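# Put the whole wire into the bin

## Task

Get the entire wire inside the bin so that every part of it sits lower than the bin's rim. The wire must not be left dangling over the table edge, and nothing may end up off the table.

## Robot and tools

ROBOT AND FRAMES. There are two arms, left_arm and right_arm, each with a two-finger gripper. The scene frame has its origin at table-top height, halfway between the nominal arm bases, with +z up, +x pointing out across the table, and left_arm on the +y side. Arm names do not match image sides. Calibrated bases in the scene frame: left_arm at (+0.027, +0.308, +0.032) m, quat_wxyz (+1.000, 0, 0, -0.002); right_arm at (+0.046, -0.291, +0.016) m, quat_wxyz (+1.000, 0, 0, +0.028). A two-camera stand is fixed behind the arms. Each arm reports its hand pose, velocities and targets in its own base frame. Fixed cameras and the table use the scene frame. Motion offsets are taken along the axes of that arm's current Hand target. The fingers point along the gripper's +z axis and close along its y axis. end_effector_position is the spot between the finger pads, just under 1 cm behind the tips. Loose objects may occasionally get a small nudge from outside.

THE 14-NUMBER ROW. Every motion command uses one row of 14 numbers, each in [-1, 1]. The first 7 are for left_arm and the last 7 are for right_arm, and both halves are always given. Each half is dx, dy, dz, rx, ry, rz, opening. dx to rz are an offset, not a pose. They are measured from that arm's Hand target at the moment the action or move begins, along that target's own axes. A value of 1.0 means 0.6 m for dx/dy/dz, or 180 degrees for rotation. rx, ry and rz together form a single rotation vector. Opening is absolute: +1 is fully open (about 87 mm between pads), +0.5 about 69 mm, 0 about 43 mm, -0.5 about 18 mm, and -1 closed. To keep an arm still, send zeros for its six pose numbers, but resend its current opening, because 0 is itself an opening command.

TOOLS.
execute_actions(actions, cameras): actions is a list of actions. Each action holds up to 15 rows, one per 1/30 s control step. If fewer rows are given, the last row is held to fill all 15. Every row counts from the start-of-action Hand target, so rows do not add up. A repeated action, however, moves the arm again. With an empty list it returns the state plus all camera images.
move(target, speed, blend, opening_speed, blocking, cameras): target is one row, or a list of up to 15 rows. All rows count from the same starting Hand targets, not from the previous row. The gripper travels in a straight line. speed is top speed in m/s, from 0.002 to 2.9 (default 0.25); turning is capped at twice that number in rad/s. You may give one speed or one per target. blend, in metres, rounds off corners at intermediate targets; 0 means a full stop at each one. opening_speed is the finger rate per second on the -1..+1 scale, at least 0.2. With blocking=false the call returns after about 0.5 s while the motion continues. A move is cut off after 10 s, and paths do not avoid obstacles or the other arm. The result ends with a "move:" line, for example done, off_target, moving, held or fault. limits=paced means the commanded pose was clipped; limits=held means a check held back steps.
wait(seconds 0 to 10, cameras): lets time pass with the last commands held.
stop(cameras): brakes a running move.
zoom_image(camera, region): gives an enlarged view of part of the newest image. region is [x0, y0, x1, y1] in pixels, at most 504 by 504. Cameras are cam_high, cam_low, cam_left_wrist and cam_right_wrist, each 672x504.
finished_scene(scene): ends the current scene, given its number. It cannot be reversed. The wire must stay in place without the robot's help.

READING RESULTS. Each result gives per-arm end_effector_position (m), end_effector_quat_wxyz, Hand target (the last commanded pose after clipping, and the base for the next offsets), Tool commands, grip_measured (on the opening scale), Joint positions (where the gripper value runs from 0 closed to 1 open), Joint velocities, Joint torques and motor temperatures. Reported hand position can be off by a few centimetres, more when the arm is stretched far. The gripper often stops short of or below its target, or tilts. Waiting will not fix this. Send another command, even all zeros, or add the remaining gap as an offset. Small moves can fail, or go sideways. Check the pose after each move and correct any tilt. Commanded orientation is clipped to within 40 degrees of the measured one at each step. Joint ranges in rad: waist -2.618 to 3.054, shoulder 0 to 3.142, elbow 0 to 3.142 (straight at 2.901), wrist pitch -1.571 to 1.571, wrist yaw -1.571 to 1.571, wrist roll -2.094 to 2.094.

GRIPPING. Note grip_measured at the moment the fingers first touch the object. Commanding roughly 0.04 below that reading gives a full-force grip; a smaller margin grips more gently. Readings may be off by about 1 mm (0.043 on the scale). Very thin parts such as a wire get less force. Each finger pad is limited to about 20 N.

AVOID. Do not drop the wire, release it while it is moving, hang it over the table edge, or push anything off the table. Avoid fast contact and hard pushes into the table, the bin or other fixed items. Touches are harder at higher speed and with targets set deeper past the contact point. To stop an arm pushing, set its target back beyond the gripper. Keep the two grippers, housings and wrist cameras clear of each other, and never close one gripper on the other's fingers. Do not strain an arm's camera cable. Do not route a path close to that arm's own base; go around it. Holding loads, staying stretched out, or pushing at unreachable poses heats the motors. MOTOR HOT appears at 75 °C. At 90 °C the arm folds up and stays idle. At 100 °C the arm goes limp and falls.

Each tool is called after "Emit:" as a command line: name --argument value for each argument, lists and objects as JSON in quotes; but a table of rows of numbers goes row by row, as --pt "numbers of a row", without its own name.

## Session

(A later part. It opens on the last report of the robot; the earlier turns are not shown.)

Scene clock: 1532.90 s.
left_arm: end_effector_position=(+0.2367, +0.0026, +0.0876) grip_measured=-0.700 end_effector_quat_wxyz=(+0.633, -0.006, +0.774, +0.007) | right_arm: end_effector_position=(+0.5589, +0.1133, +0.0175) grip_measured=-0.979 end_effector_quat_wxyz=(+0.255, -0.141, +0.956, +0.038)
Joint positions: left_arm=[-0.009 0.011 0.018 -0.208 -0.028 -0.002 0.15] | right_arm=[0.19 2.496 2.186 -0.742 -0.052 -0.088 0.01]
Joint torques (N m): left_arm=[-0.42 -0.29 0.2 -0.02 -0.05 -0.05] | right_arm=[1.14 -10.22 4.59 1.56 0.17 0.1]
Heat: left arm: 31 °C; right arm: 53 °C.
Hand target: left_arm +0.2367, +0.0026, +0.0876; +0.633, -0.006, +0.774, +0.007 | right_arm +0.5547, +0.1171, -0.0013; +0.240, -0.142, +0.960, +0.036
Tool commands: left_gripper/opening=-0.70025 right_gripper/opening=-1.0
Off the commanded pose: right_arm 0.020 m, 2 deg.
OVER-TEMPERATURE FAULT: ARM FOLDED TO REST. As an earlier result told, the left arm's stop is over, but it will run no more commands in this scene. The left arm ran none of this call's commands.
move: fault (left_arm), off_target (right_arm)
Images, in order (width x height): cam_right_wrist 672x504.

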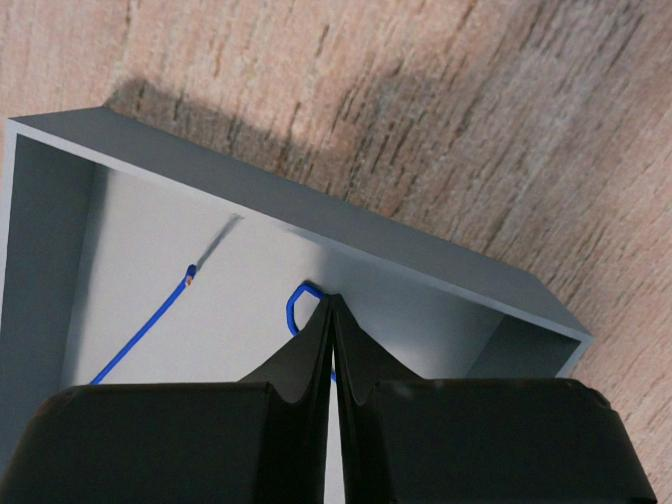

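Emit:
move --pt "0 0 0 0 0 0 -0.7 0.008 -0.004 0.018 0 0 0 -1" --pt "0 0 0 0 0 0 -0.7 -0.01 -0.004 -0.1 0 0 0 -1" --pt "0 0 0 0 0 0 -0.7 0.03 0 -0.16 0 0 0 -1" --speed '[0.04,0.12,0.15]' --blend '[0,0.02,0]' --cameras '["cam_right_wrist","cam_high","cam_low"]'

Emit:
zoom_image --camera "cam_high" --region '[230, 225, 290, 295]'

Emit:
zoom_image --camera "cam_low" --region '[284, 258, 344, 286]'

Scene clock: 1542.93 s.
left_arm: end_effector_position=(+0.2367, +0.0026, +0.0876) grip_measured=-0.700 end_effector_quat_wxyz=(+0.633, -0.006, +0.774, +0.007) | right_arm: end_effector_position=(+0.4970, +0.1012, +0.0648) grip_measured=-0.979 end_effector_quat_wxyz=(+0.230, -0.141, +0.962, +0.037)
Joint positions: left_arm=[-0.009 0.011 0.018 -0.208 -0.028 -0.002 0.15] | right_arm=[0.19 2.222 1.913 -0.794 -0.051 -0.088 0.01]
Joint torques (N m): left_arm=[-0.42 -0.29 0.2 -0.02 -0.05 -0.05] | right_arm=[0.1 -12.94 4.29 1.4 0.11 -0.01]
Motor temperatures (°C): left_arm=[29 29 31 29 29 29 27] | right_arm=[27 56 40 36 30 28 27]
Heat: left arm: 31 °C; right arm: 56 °C.
Hand target: left_arm +0.2367, +0.0026, +0.0876; +0.633, -0.006, +0.774, +0.007 | right_arm +0.4962, +0.0994, +0.0749; +0.240, -0.142, +0.960, +0.036
Tool commands: left_gripper/opening=-0.70025 right_gripper/opening=-1.0
Off the commanded pose: right_arm 0.010 m, 1 deg.
OVER-TEMPERATURE FAULT: ARM FOLDED TO REST. As an earlier result told, the left arm's stop is over, but it will run no more commands in this scene. The left arm ran none of this call's commands.
move: fault (left_arm)
Images, in order (width x height): cam_high 672x504, cam_low 672x504, cam_right_wrist 672x504.

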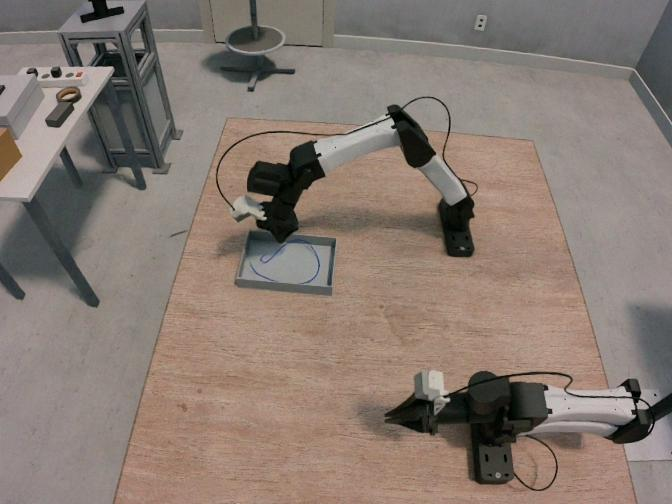

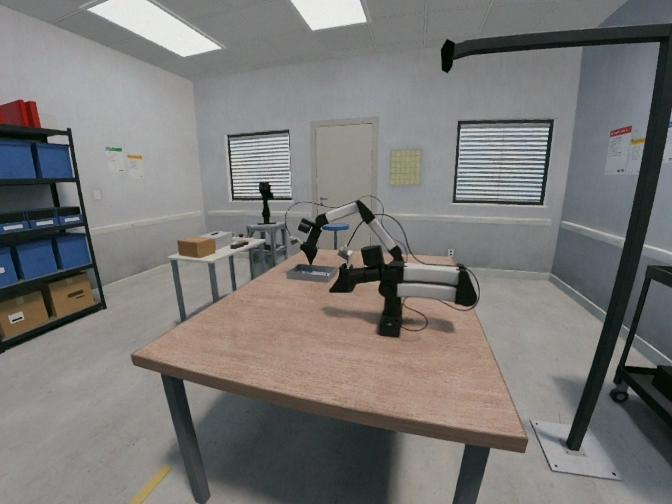

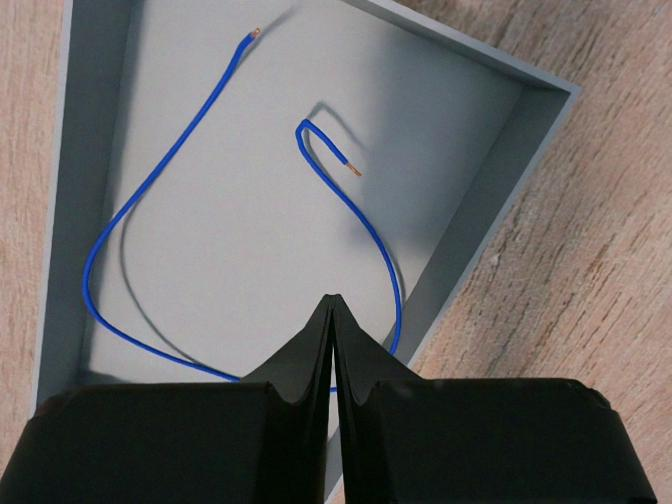

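Scaled by 7.200 from the camera's 672x504 image, which has a finer 960x720 frame.

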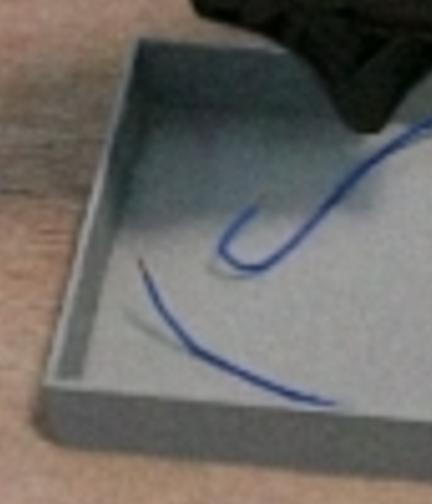

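Scaled by 8.400 from the camera's 672x504 image, which has a finer 960x720 frame.

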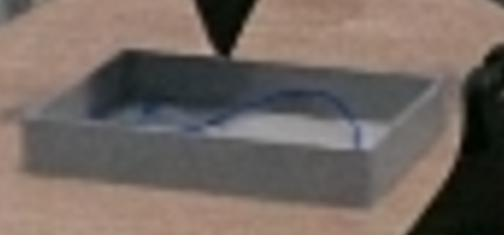

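Emit:
move --target '[0,0,0,0,0,0,-0.7,-0.0907,0.086,0.028,0.078,0,0.147,-0.4]' --speed 0.2 --cameras '["cam_right_wrist"]'

Scene clock: 1563.20 s.
left_arm: end_effector_position=(+0.2367, +0.0026, +0.0876) grip_measured=-0.700 end_effector_quat_wxyz=(+0.633, -0.006, +0.774, +0.007) | right_arm: end_effector_position=(+0.5344, +0.1648, +0.0943) grip_measured=-0.400 end_effector_quat_wxyz=(+0.249, +0.109, +0.962, -0.019)
Joint positions: left_arm=[-0.009 0.011 0.018 -0.208 -0.028 -0.002 0.15] | right_arm=[0.34 2.614 2.733 -1.244 0.246 0.51 0.3]
Joint torques (N m): left_arm=[-0.42 -0.29 0.2 -0.02 -0.05 -0.05] | right_arm=[0.53 -10.17 7.21 1.17 0.38 0.12]
Motor temperatures (°C): left_arm=[29 29 31 29 29 29 27] | right_arm=[27 60 39 36 30 28 27]
Heat: left arm: 31 °C; right arm: 60 °C.
Hand target: left_arm +0.2367, +0.0026, +0.0876; +0.633, -0.006, +0.774, +0.007 | right_arm +0.5348, +0.1650, +0.0858; +0.241, +0.111, +0.964, -0.027
Tool commands: left_gripper/opening=-0.70025 right_gripper/opening=-0.4
Off the commanded pose: right_arm 0.009 m, 1 deg.
OVER-TEMPERATURE FAULT: ARM FOLDED TO REST. As an earlier result told, the left arm's stop is over, but it will run no more commands in this scene. The left arm ran none of this call's commands.
move: fault (left_arm)
Images, in order (width x height): cam_right_wrist 672x504.

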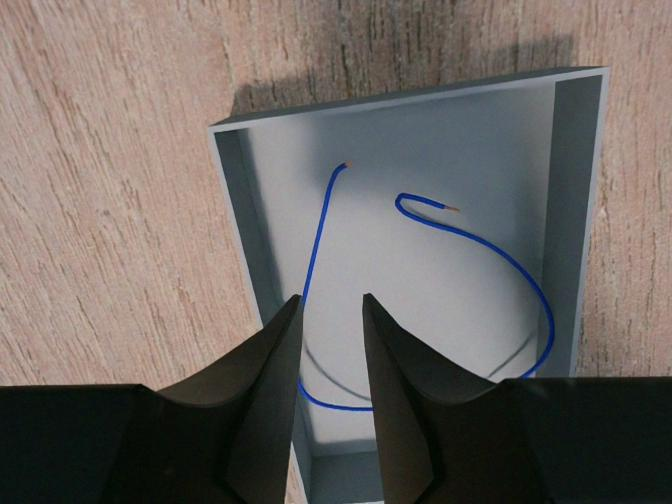

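Emit:
move --pt "0 0 0 0 0 0 -0.7 -0.029 -0.005 0.081 0 0 0 -1" --pt "0 0 0 0 0 0 -0.7 0.013 -0.005 0.162 0 0 0 -1" --speed '[0.12,0.06]' --cameras '["cam_right_wrist"]'

Scene clock: 1576.17 s.
left_arm: end_effector_position=(+0.2367, +0.0026, +0.0876) grip_measured=-0.700 end_effector_quat_wxyz=(+0.633, -0.006, +0.774, +0.007) | right_arm: end_effector_position=(+0.5742, +0.1537, +0.0157) grip_measured=-0.979 end_effector_quat_wxyz=(+0.257, +0.112, +0.960, -0.024)
Joint positions: left_arm=[-0.009 0.011 0.018 -0.208 -0.028 -0.002 0.15] | right_arm=[0.303 2.808 2.787 -1.086 0.247 0.476 0.01]
Joint torques (N m): left_arm=[-0.42 -0.29 0.2 -0.02 -0.05 -0.05] | right_arm=[0.13 -10.61 5.23 1.34 0.23 0.09]
Motor temperatures (°C): left_arm=[29 29 31 29 29 29 27] | right_arm=[27 60 40 35 30 28 27]
Heat: left arm: 31 °C; right arm: 60 °C.
Hand target: left_arm +0.2367, +0.0026, +0.0876; +0.633, -0.006, +0.774, +0.007 | right_arm +0.5722, +0.1532, -0.0036; +0.242, +0.111, +0.964, -0.027
Tool commands: left_gripper/opening=-0.70025 right_gripper/opening=-1.0
Off the commanded pose: right_arm 0.019 m, 2 deg.
OVER-TEMPERATURE FAULT: ARM FOLDED TO REST. As an earlier result told, the left arm's stop is over, but it will run no more commands in this scene. The left arm ran none of this call's commands.
elbow stopped short (right arm): the move would have taken joint 3 (elbow) straighter than the controller allows.
move: fault (left_arm), off_target (right_arm)
Images, in order (width x height): cam_right_wrist 672x504.

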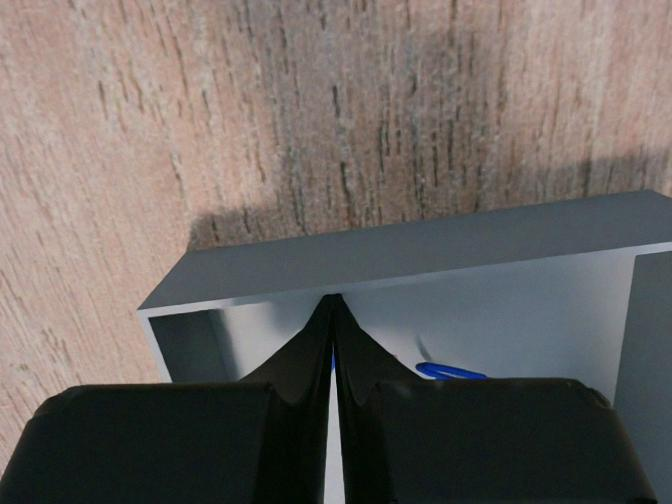

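Emit:
move --pt "0 0 0 0 0 0 -0.7 0.012 0 0.02 0 0 0 -1" --pt "0 0 0 0 0 0 -0.7 -0.02 0 -0.1 0 0 0 -1" --pt "0 0 0 0 0 0 -0.7 0.05 0 -0.16 0 0 0 -1" --speed '[0.04,0.12,0.15]' --blend '[0,0.02,0]' --cameras '["cam_right_wrist","cam_high","cam_low"]'

Emit:
zoom_image --camera "cam_high" --region '[230, 225, 290, 295]'

Emit:
zoom_image --camera "cam_low" --region '[284, 258, 344, 286]'

Scene clock: 1585.37 s.
left_arm: end_effector_position=(+0.2367, +0.0026, +0.0876) grip_measured=-0.700 end_effector_quat_wxyz=(+0.633, -0.006, +0.774, +0.007) | right_arm: end_effector_position=(+0.5003, +0.1706, +0.0496) grip_measured=-0.979 end_effector_quat_wxyz=(+0.223, +0.105, +0.969, -0.031)
Joint positions: left_arm=[-0.009 0.011 0.018 -0.208 -0.028 -0.002 0.15] | right_arm=[0.374 2.414 2.195 -0.974 0.259 0.541 0.01]
Joint torques (N m): left_arm=[-0.4 -0.29 0.2 -0.02 -0.05 -0.05] | right_arm=[0.25 -14.68 4.34 1.32 0.4 0.13]
Motor temperatures (°C): left_arm=[29 29 31 29 29 29 27] | right_arm=[27 59 40 35 30 28 27]
Heat: left arm: 31 °C; right arm: 59 °C.
Hand target: left_arm +0.2367, +0.0026, +0.0876; +0.633, -0.006, +0.774, +0.007 | right_arm +0.5023, +0.1694, +0.0669; +0.241, +0.111, +0.964, -0.027
Tool commands: left_gripper/opening=-0.70025 right_gripper/opening=-1.0
Off the commanded pose: right_arm 0.017 m, 2 deg.
OVER-TEMPERATURE FAULT: ARM FOLDED TO REST. As an earlier result told, the left arm's stop is over, but it will run no more commands in this scene. The left arm ran none of this call's commands.
move: fault (left_arm), off_target (right_arm)
Images, in order (width x height): cam_high 672x504, cam_low 672x504, cam_right_wrist 672x504.

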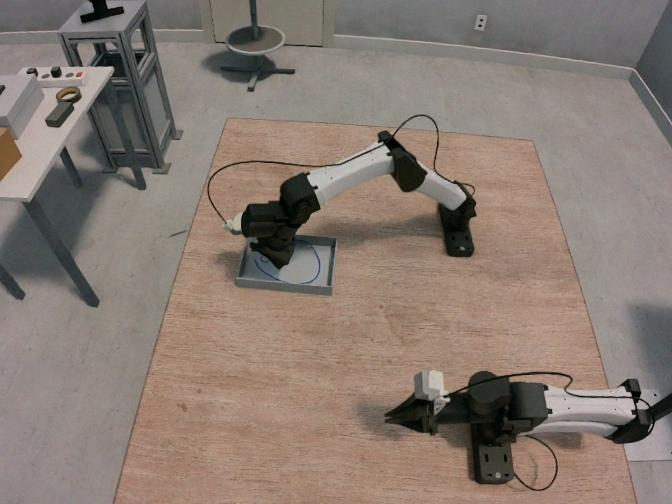

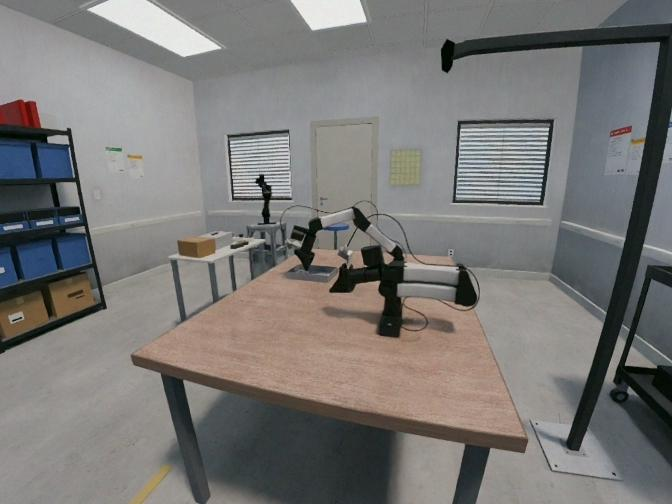

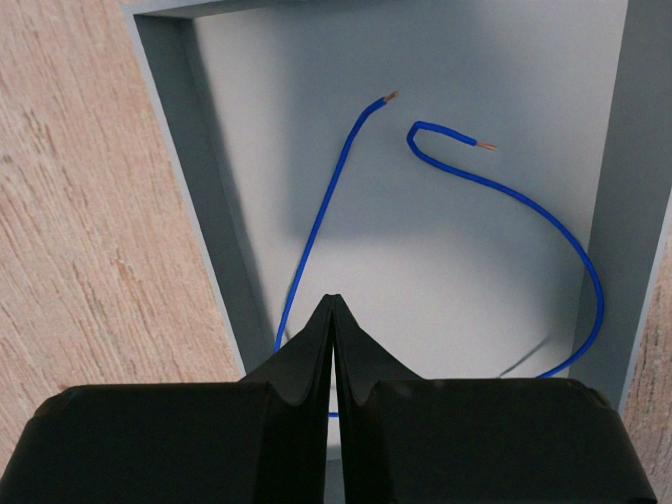

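Scaled by 7.200 from the camera's 672x504 image, which has a finer 960x720 frame.

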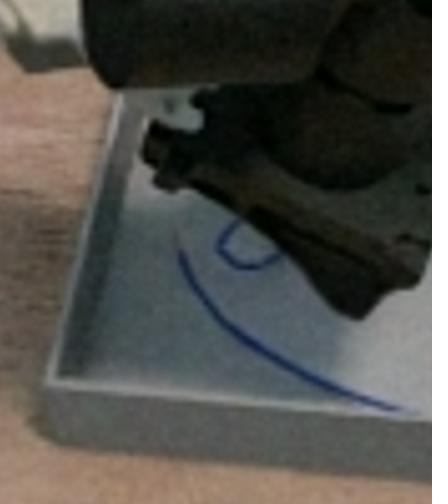

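Scaled by 8.400 from the camera's 672x504 image, which has a finer 960x720 frame.

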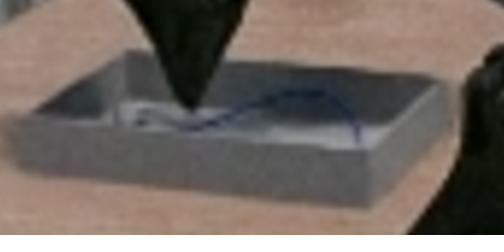

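Emit:
move --pt "0 0 0 0 0 0 -0.7 -0.0625 0 -0.118 0 0 0 -1" --pt "0 0 0 0 0 0 -0.7 0.158 -0.306 -0.178 -0.157 -0.3756 -0.081 -1" --speed 0.35 --blend 0.03 --cameras '["cam_right_wrist","cam_high","cam_low"]'

Emit:
zoom_image --camera "cam_right_wrist" --region '[130, 0, 430, 220]'

Emit:
zoom_image --camera "cam_low" --region '[284, 258, 344, 286]'

Emit:
zoom_image --camera "cam_high" --region '[225, 220, 345, 300]'

Scene clock: 1602.03 s.
left_arm: end_effector_position=(+0.2367, +0.0026, +0.0876) grip_measured=-0.700 end_effector_quat_wxyz=(+0.633, -0.006, +0.774, +0.007) | right_arm: end_effector_position=(+0.3303, +0.0219, +0.1074) grip_measured=-0.980 end_effector_quat_wxyz=(+0.712, -0.093, +0.688, +0.109)
Joint positions: left_arm=[-0.009 0.011 0.018 -0.208 -0.028 -0.002 0.15] | right_arm=[-0.177 1.513 0.044 1.511 -0.463 0.036 0.01]
Joint torques (N m): left_arm=[-0.4 -0.29 0.2 -0.02 -0.05 -0.05] | right_arm=[-0.4 -1.99 2.32 2.74 0.02 0.07]
Motor temperatures (°C): left_arm=[29 29 31 29 29 29 27] | right_arm=[27 60 39 36 30 28 26]
Heat: left arm: 31 °C; right arm: 60 °C.
Hand target: left_arm +0.2367, +0.0026, +0.0876; +0.633, -0.006, +0.774, +0.007 | right_arm +0.3300, +0.0211, +0.1161; +0.743, -0.096, +0.653, +0.110
Tool commands: left_gripper/opening=-0.70025 right_gripper/opening=-1.0
Off the commanded pose: right_arm 0.009 m, 5 deg.
OVER-TEMPERATURE FAULT: ARM FOLDED TO REST. As an earlier result told, the left arm's stop is over, but it will run no more commands in this scene. The left arm ran none of this call's commands.
joint sent to its limit (right arm) — joint 4 (wrist pitch), upper limit. The joint targets are off in orientation, not in position.
move: fault (left_arm), off_target (right_arm)
Images, in order (width x height): cam_high 672x504, cam_low 672x504, cam_right_wrist 672x504.

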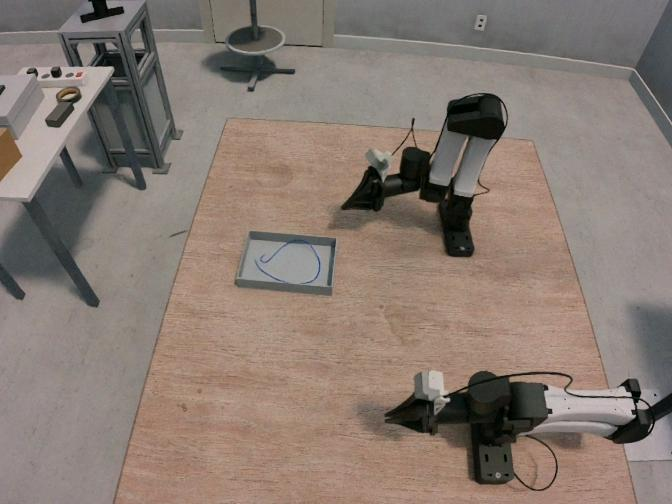

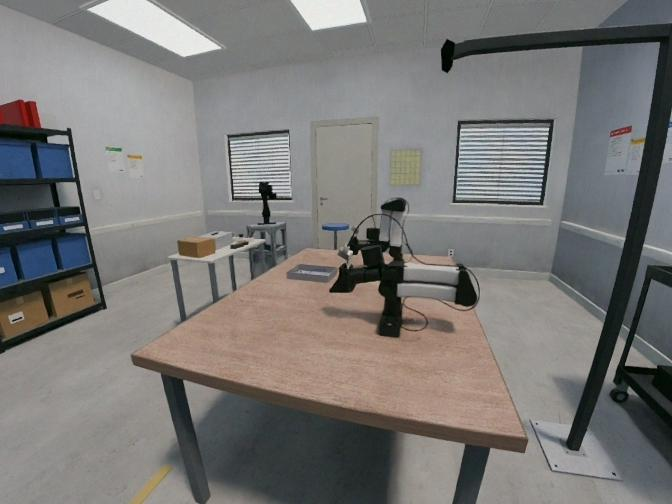

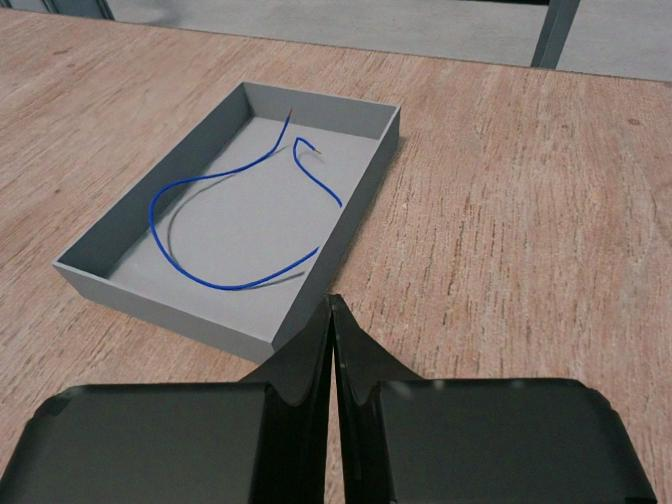

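Scaled by 1.680 from the camera's 672x504 image, which has a finer 960x720 frame.

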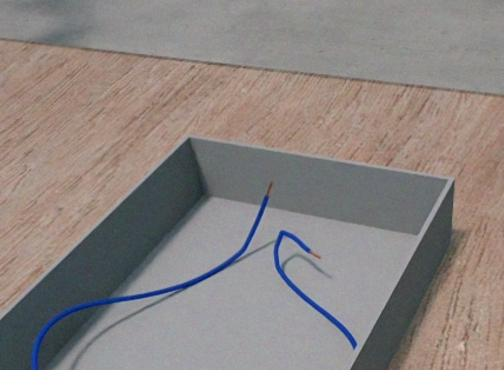

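Scaled by 8.400 from the camera's 672x504 image, which has a finer 960x720 frame.

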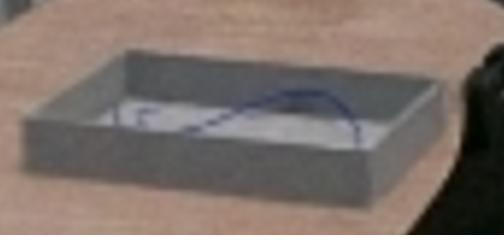

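Scaled by 4.200 from the camera's 672x504 image, which has a finer 960x720 frame.

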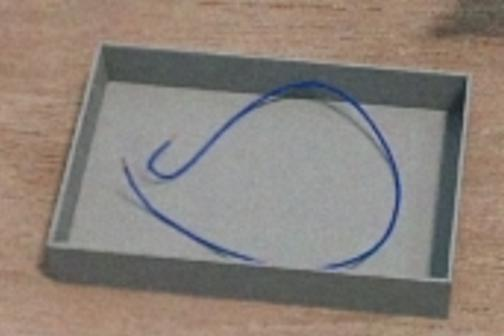

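Emit:
wait --seconds 6

Emit:
move --target '[0,0,0,0,0,0,-0.7,0.1007,0.133,0.379,0.157,0.3756,0.081,-1]' --speed 0.3 --cameras '["cam_right_wrist"]'

Scene clock: 1621.80 s.
left_arm: end_effector_position=(+0.2367, +0.0026, +0.0876) grip_measured=-0.700 end_effector_quat_wxyz=(+0.633, -0.006, +0.774, +0.007) | right_arm: end_effector_position=(+0.3302, +0.0220, +0.1074) grip_measured=-0.980 end_effector_quat_wxyz=(+0.712, -0.093, +0.688, +0.109)
Joint positions: left_arm=[-0.009 0.011 0.018 -0.208 -0.028 -0.002 0.15] | right_arm=[-0.177 1.513 0.044 1.511 -0.464 0.036 0.01]
Joint torques (N m): left_arm=[-0.42 -0.28 0.2 -0.02 -0.05 -0.05] | right_arm=[-0.46 -1.99 2.37 2.77 0.03 0.06]
Motor temperatures (°C): left_arm=[29 29 31 29 29 29 27] | right_arm=[27 54 38 38 30 28 26]
Heat: left arm: 31 °C; right arm: 54 °C.
Hand target: left_arm +0.2367, +0.0026, +0.0876; +0.633, -0.006, +0.774, +0.007 | right_arm +0.3300, +0.0211, +0.1161; +0.743, -0.096, +0.653, +0.110
Tool commands: left_gripper/opening=-0.70025 right_gripper/opening=-1.0
Off the commanded pose: right_arm 0.009 m, 5 deg.
OVER-TEMPERATURE FAULT: ARM FOLDED TO REST. As an earlier result told, the left arm's stop is over, but it will run no more commands in this scene.
wait: 6.00 s; at rest from the start

Scene clock: 1625.33 s.
left_arm: end_effector_position=(+0.2367, +0.0026, +0.0876) grip_measured=-0.700 end_effector_quat_wxyz=(+0.633, -0.006, +0.774, +0.007) | right_arm: end_effector_position=(+0.5304, +0.1617, +0.0940) grip_measured=-0.980 end_effector_quat_wxyz=(+0.249, +0.111, +0.962, -0.024)
Joint positions: left_arm=[-0.009 0.011 0.018 -0.208 -0.028 -0.002 0.15] | right_arm=[0.341 2.554 2.616 -1.192 0.257 0.513 0.01]
Joint torques (N m): left_arm=[-0.42 -0.29 0.2 -0.02 -0.05 -0.05] | right_arm=[0.87 -9.74 7.2 1.13 0.3 0.12]
Heat: left arm: 31 °C; right arm: 53 °C.
Hand target: left_arm +0.2367, +0.0026, +0.0876; +0.633, -0.006, +0.774, +0.007 | right_arm +0.5303, +0.1649, +0.0857; +0.241, +0.111, +0.964, -0.027
Tool commands: left_gripper/opening=-0.70025 right_gripper/opening=-1.0
Off the commanded pose: right_arm 0.009 m, 1 deg.
OVER-TEMPERATURE FAULT: ARM FOLDED TO REST. As an earlier result told, the left arm's stop is over, but it will run no more commands in this scene. The left arm ran none of this call's commands.
move: fault (left_arm)
Images, in order (width x height): cam_right_wrist 672x504.

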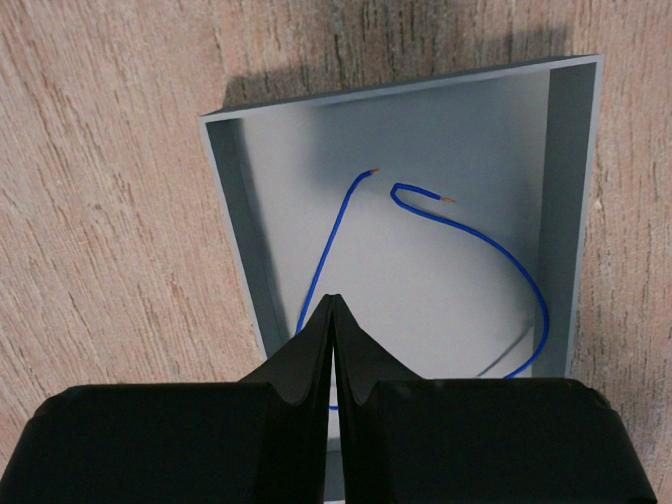

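Emit:
move --pt "0 0 0 0 0 0 -0.7 -0.023 -0.03 0.078 0 0 0 -1" --pt "0 0 0 0 0 0 -0.7 0.023 -0.03 0.167 0 0 0 -1" --pt "0 0 0 0 0 0 -0.7 0.035 -0.03 0.187 0 0 0 -1" --speed '[0.12,0.06,0.04]' --cameras '["cam_right_wrist"]'

Emit:
move --pt "0 0 0 0 0 0 -0.7 -0.04 0 -0.13 0 0 0 -1" --pt "0 0 0 0 0 0 -0.7 0.0 0.03 -0.19 0 0 0 -1" --speed 0.12 --blend 0.02 --cameras '["cam_right_wrist","cam_low"]'

Emit:
zoom_image --camera "cam_low" --region '[284, 258, 344, 286]'

Scene clock: 1641.60 s.
left_arm: end_effector_position=(+0.2367, +0.0026, +0.0876) grip_measured=-0.700 end_effector_quat_wxyz=(+0.633, -0.006, +0.774, +0.007) | right_arm: end_effector_position=(+0.5696, +0.1405, +0.0123) grip_measured=-0.980 end_effector_quat_wxyz=(+0.272, +0.116, +0.955, -0.019)
Joint positions: left_arm=[-0.009 0.011 0.018 -0.208 -0.028 -0.002 0.15] | right_arm=[0.282 2.606 2.366 -0.829 0.24 0.462 0.01]
Joint torques (N m): left_arm=[-0.4 -0.29 0.2 -0.02 -0.05 -0.05] | right_arm=[0.29 -9.5 2.47 1.5 0.2 0.02]
Heat: left arm: 31 °C; right arm: 54 °C.
Hand target: left_arm +0.2367, +0.0026, +0.0876; +0.633, -0.006, +0.774, +0.007 | right_arm +0.5597, +0.1397, -0.0232; +0.241, +0.111, +0.964, -0.027
Tool commands: left_gripper/opening=-0.70025 right_gripper/opening=-1.0
Off the commanded pose: right_arm 0.037 m, 4 deg.
OVER-TEMPERATURE FAULT: ARM FOLDED TO REST. As an earlier result told, the left arm's stop is over, but it will run no more commands in this scene. The left arm ran none of this call's commands.
move: fault (left_arm), off_target (right_arm)
Images, in order (width x height): cam_right_wrist 672x504.

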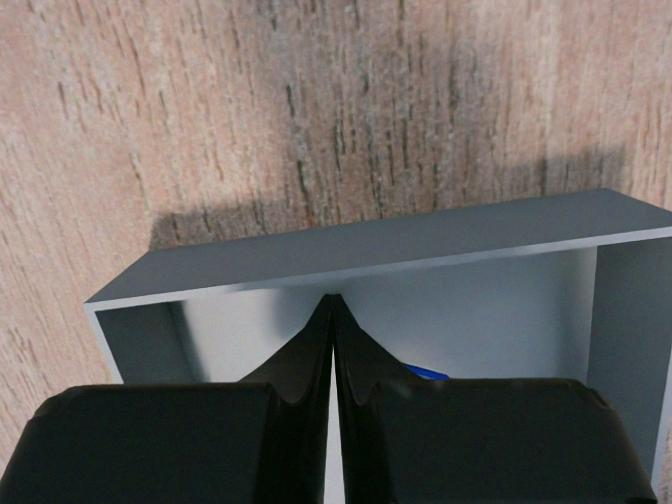

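Scene clock: 1643.30 s.
left_arm: end_effector_position=(+0.2367, +0.0026, +0.0876) grip_measured=-0.700 end_effector_quat_wxyz=(+0.633, -0.006, +0.774, +0.007) | right_arm: end_effector_position=(+0.5143, +0.1727, +0.0635) grip_measured=-0.980 end_effector_quat_wxyz=(+0.234, +0.105, +0.966, -0.026)
Joint positions: left_arm=[-0.009 0.011 0.018 -0.208 -0.028 -0.002 0.15] | right_arm=[0.368 2.468 2.341 -1.04 0.256 0.533 0.01]
Joint torques (N m): left_arm=[-0.4 -0.29 0.2 -0.02 -0.05 -0.05] | right_arm=[0.21 -14.39 4.07 1.1 0.37 0.14]
Motor temperatures (°C): left_arm=[29 29 31 29 29 29 27] | right_arm=[27 55 39 36 30 28 26]
Heat: left arm: 31 °C; right arm: 55 °C.
Hand target: left_arm +0.2367, +0.0026, +0.0876; +0.633, -0.006, +0.774, +0.007 | right_arm +0.5114, +0.1693, +0.0774; +0.241, +0.111, +0.964, -0.027
Tool commands: left_gripper/opening=-0.70025 right_gripper/opening=-1.0
Off the commanded pose: right_arm 0.015 m, 1 deg.
OVER-TEMPERATURE FAULT: ARM FOLDED TO REST. As an earlier result told, the left arm's stop is over, but it will run no more commands in this scene. The left arm ran none of this call's commands.
move: fault (left_arm), off_target (right_arm)
Images, in order (width x height): cam_low 672x504, cam_right_wrist 672x504.

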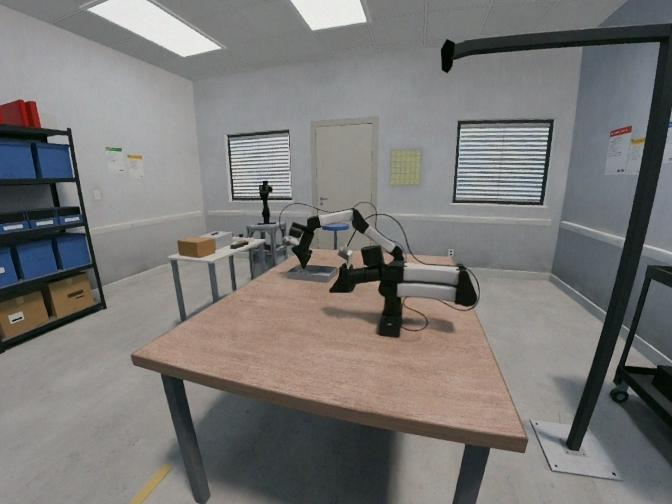

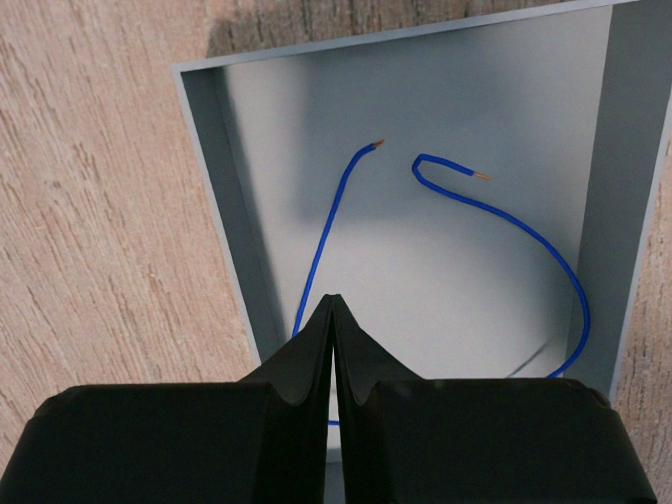

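Scaled by 8.400 from the camera's 672x504 image, which has a finer 960x720 frame.

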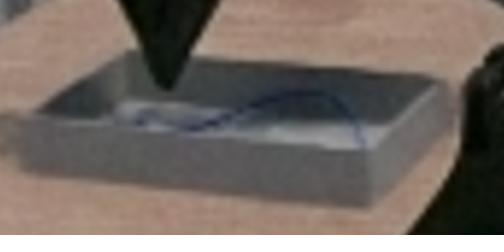

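Emit:
move --pt "0 0 0 0 0 0 -0.7 -0.0625 0 -0.09 0 0 0 -1" --pt "0 0 0 0 0 0 -0.7 0.158 -0.306 -0.178 -0.157 -0.3756 -0.081 -1" --speed 0.35 --blend 0.03 --cameras '["cam_right_wrist","cam_high","cam_low"]'

Emit:
zoom_image --camera "cam_right_wrist" --region '[130, 0, 430, 220]'

Emit:
zoom_image --camera "cam_low" --region '[284, 258, 344, 286]'

Emit:
zoom_image --camera "cam_high" --region '[225, 220, 345, 300]'

Scene clock: 1655.50 s.
left_arm: end_effector_position=(+0.2367, +0.0026, +0.0876) grip_measured=-0.700 end_effector_quat_wxyz=(+0.633, -0.006, +0.774, +0.007) | right_arm: end_effector_position=(+0.3405, +0.0215, +0.1189) grip_measured=-0.980 end_effector_quat_wxyz=(+0.723, -0.092, +0.676, +0.110)
Joint positions: left_arm=[-0.009 0.011 0.018 -0.208 -0.028 -0.002 0.15] | right_arm=[-0.172 1.517 0.083 1.511 -0.457 0.05 0.01]
Joint torques (N m): left_arm=[-0.42 -0.29 0.2 -0.02 -0.05 -0.05] | right_arm=[-0.24 -2.33 2.18 2.71 0.01 0.07]
Motor temperatures (°C): left_arm=[29 29 31 29 29 29 27] | right_arm=[27 61 39 36 30 28 26]
Heat: left arm: 31 °C; right arm: 61 °C.
Hand target: left_arm +0.2367, +0.0026, +0.0876; +0.633, -0.006, +0.774, +0.007 | right_arm +0.3392, +0.0209, +0.1266; +0.743, -0.096, +0.653, +0.110
Tool commands: left_gripper/opening=-0.70025 right_gripper/opening=-1.0
Off the commanded pose: right_arm 0.008 m, 4 deg.
OVER-TEMPERATURE FAULT: ARM FOLDED TO REST. As an earlier result told, the left arm's stop is over, but it will run no more commands in this scene. The left arm ran none of this call's commands.
joint sent to its limit (right arm) — joint 4 (wrist pitch), upper limit. The joint targets still meet the commanded pose.
move: fault (left_arm), off_target (right_arm)
Images, in order (width x height): cam_high 672x504, cam_low 672x504, cam_right_wrist 672x504.

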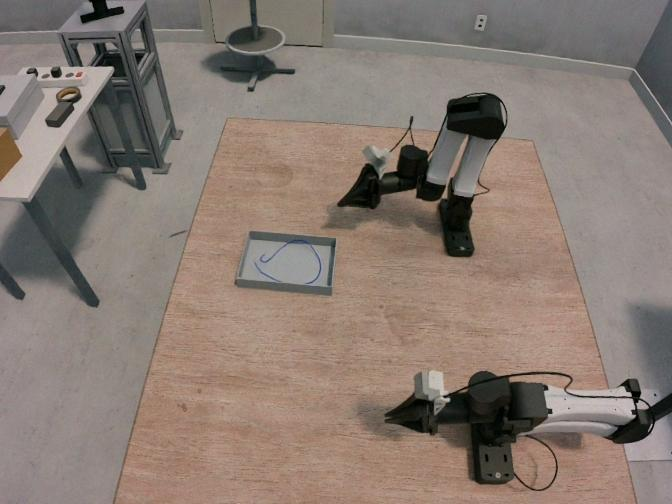

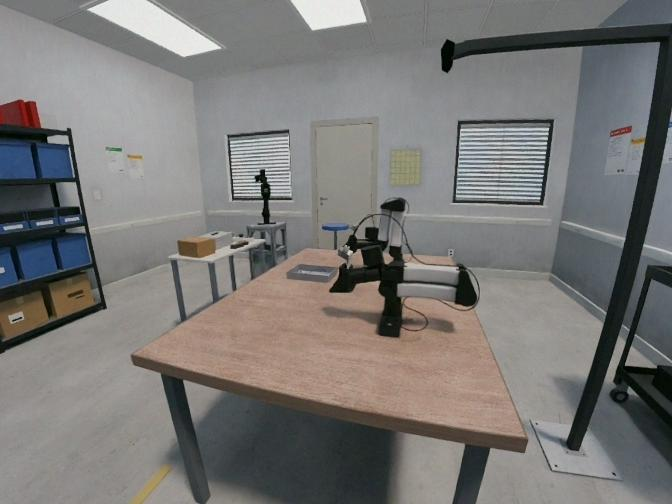

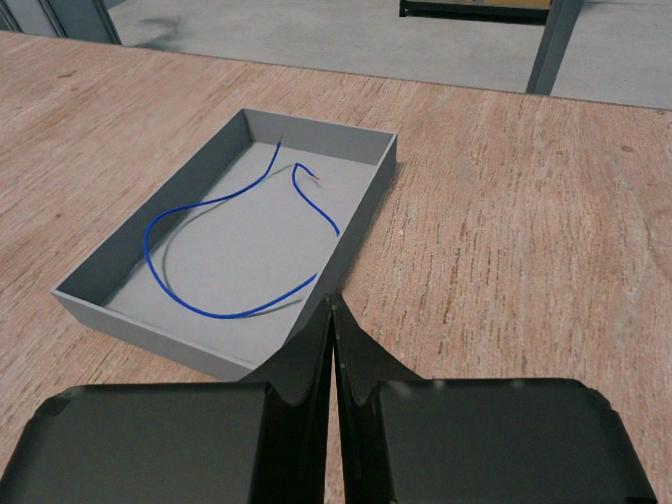

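Scaled by 1.680 from the camera's 672x504 image, which has a finer 960x720 frame.

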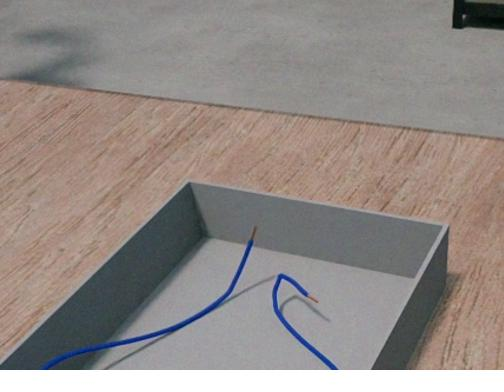

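Scaled by 8.400 from the camera's 672x504 image, which has a finer 960x720 frame.

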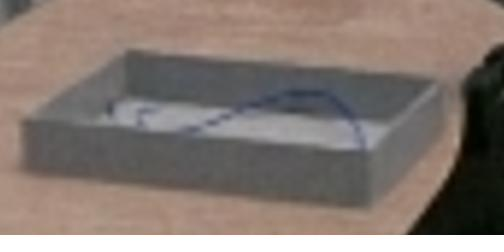

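Scaled by 4.200 from the camera's 672x504 image, which has a finer 960x720 frame.

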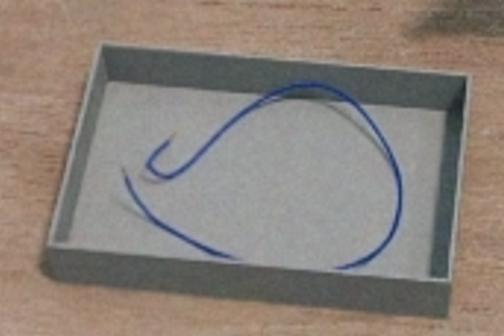

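Emit:
finished_scene --scene 2

The scene is finished: the task was done.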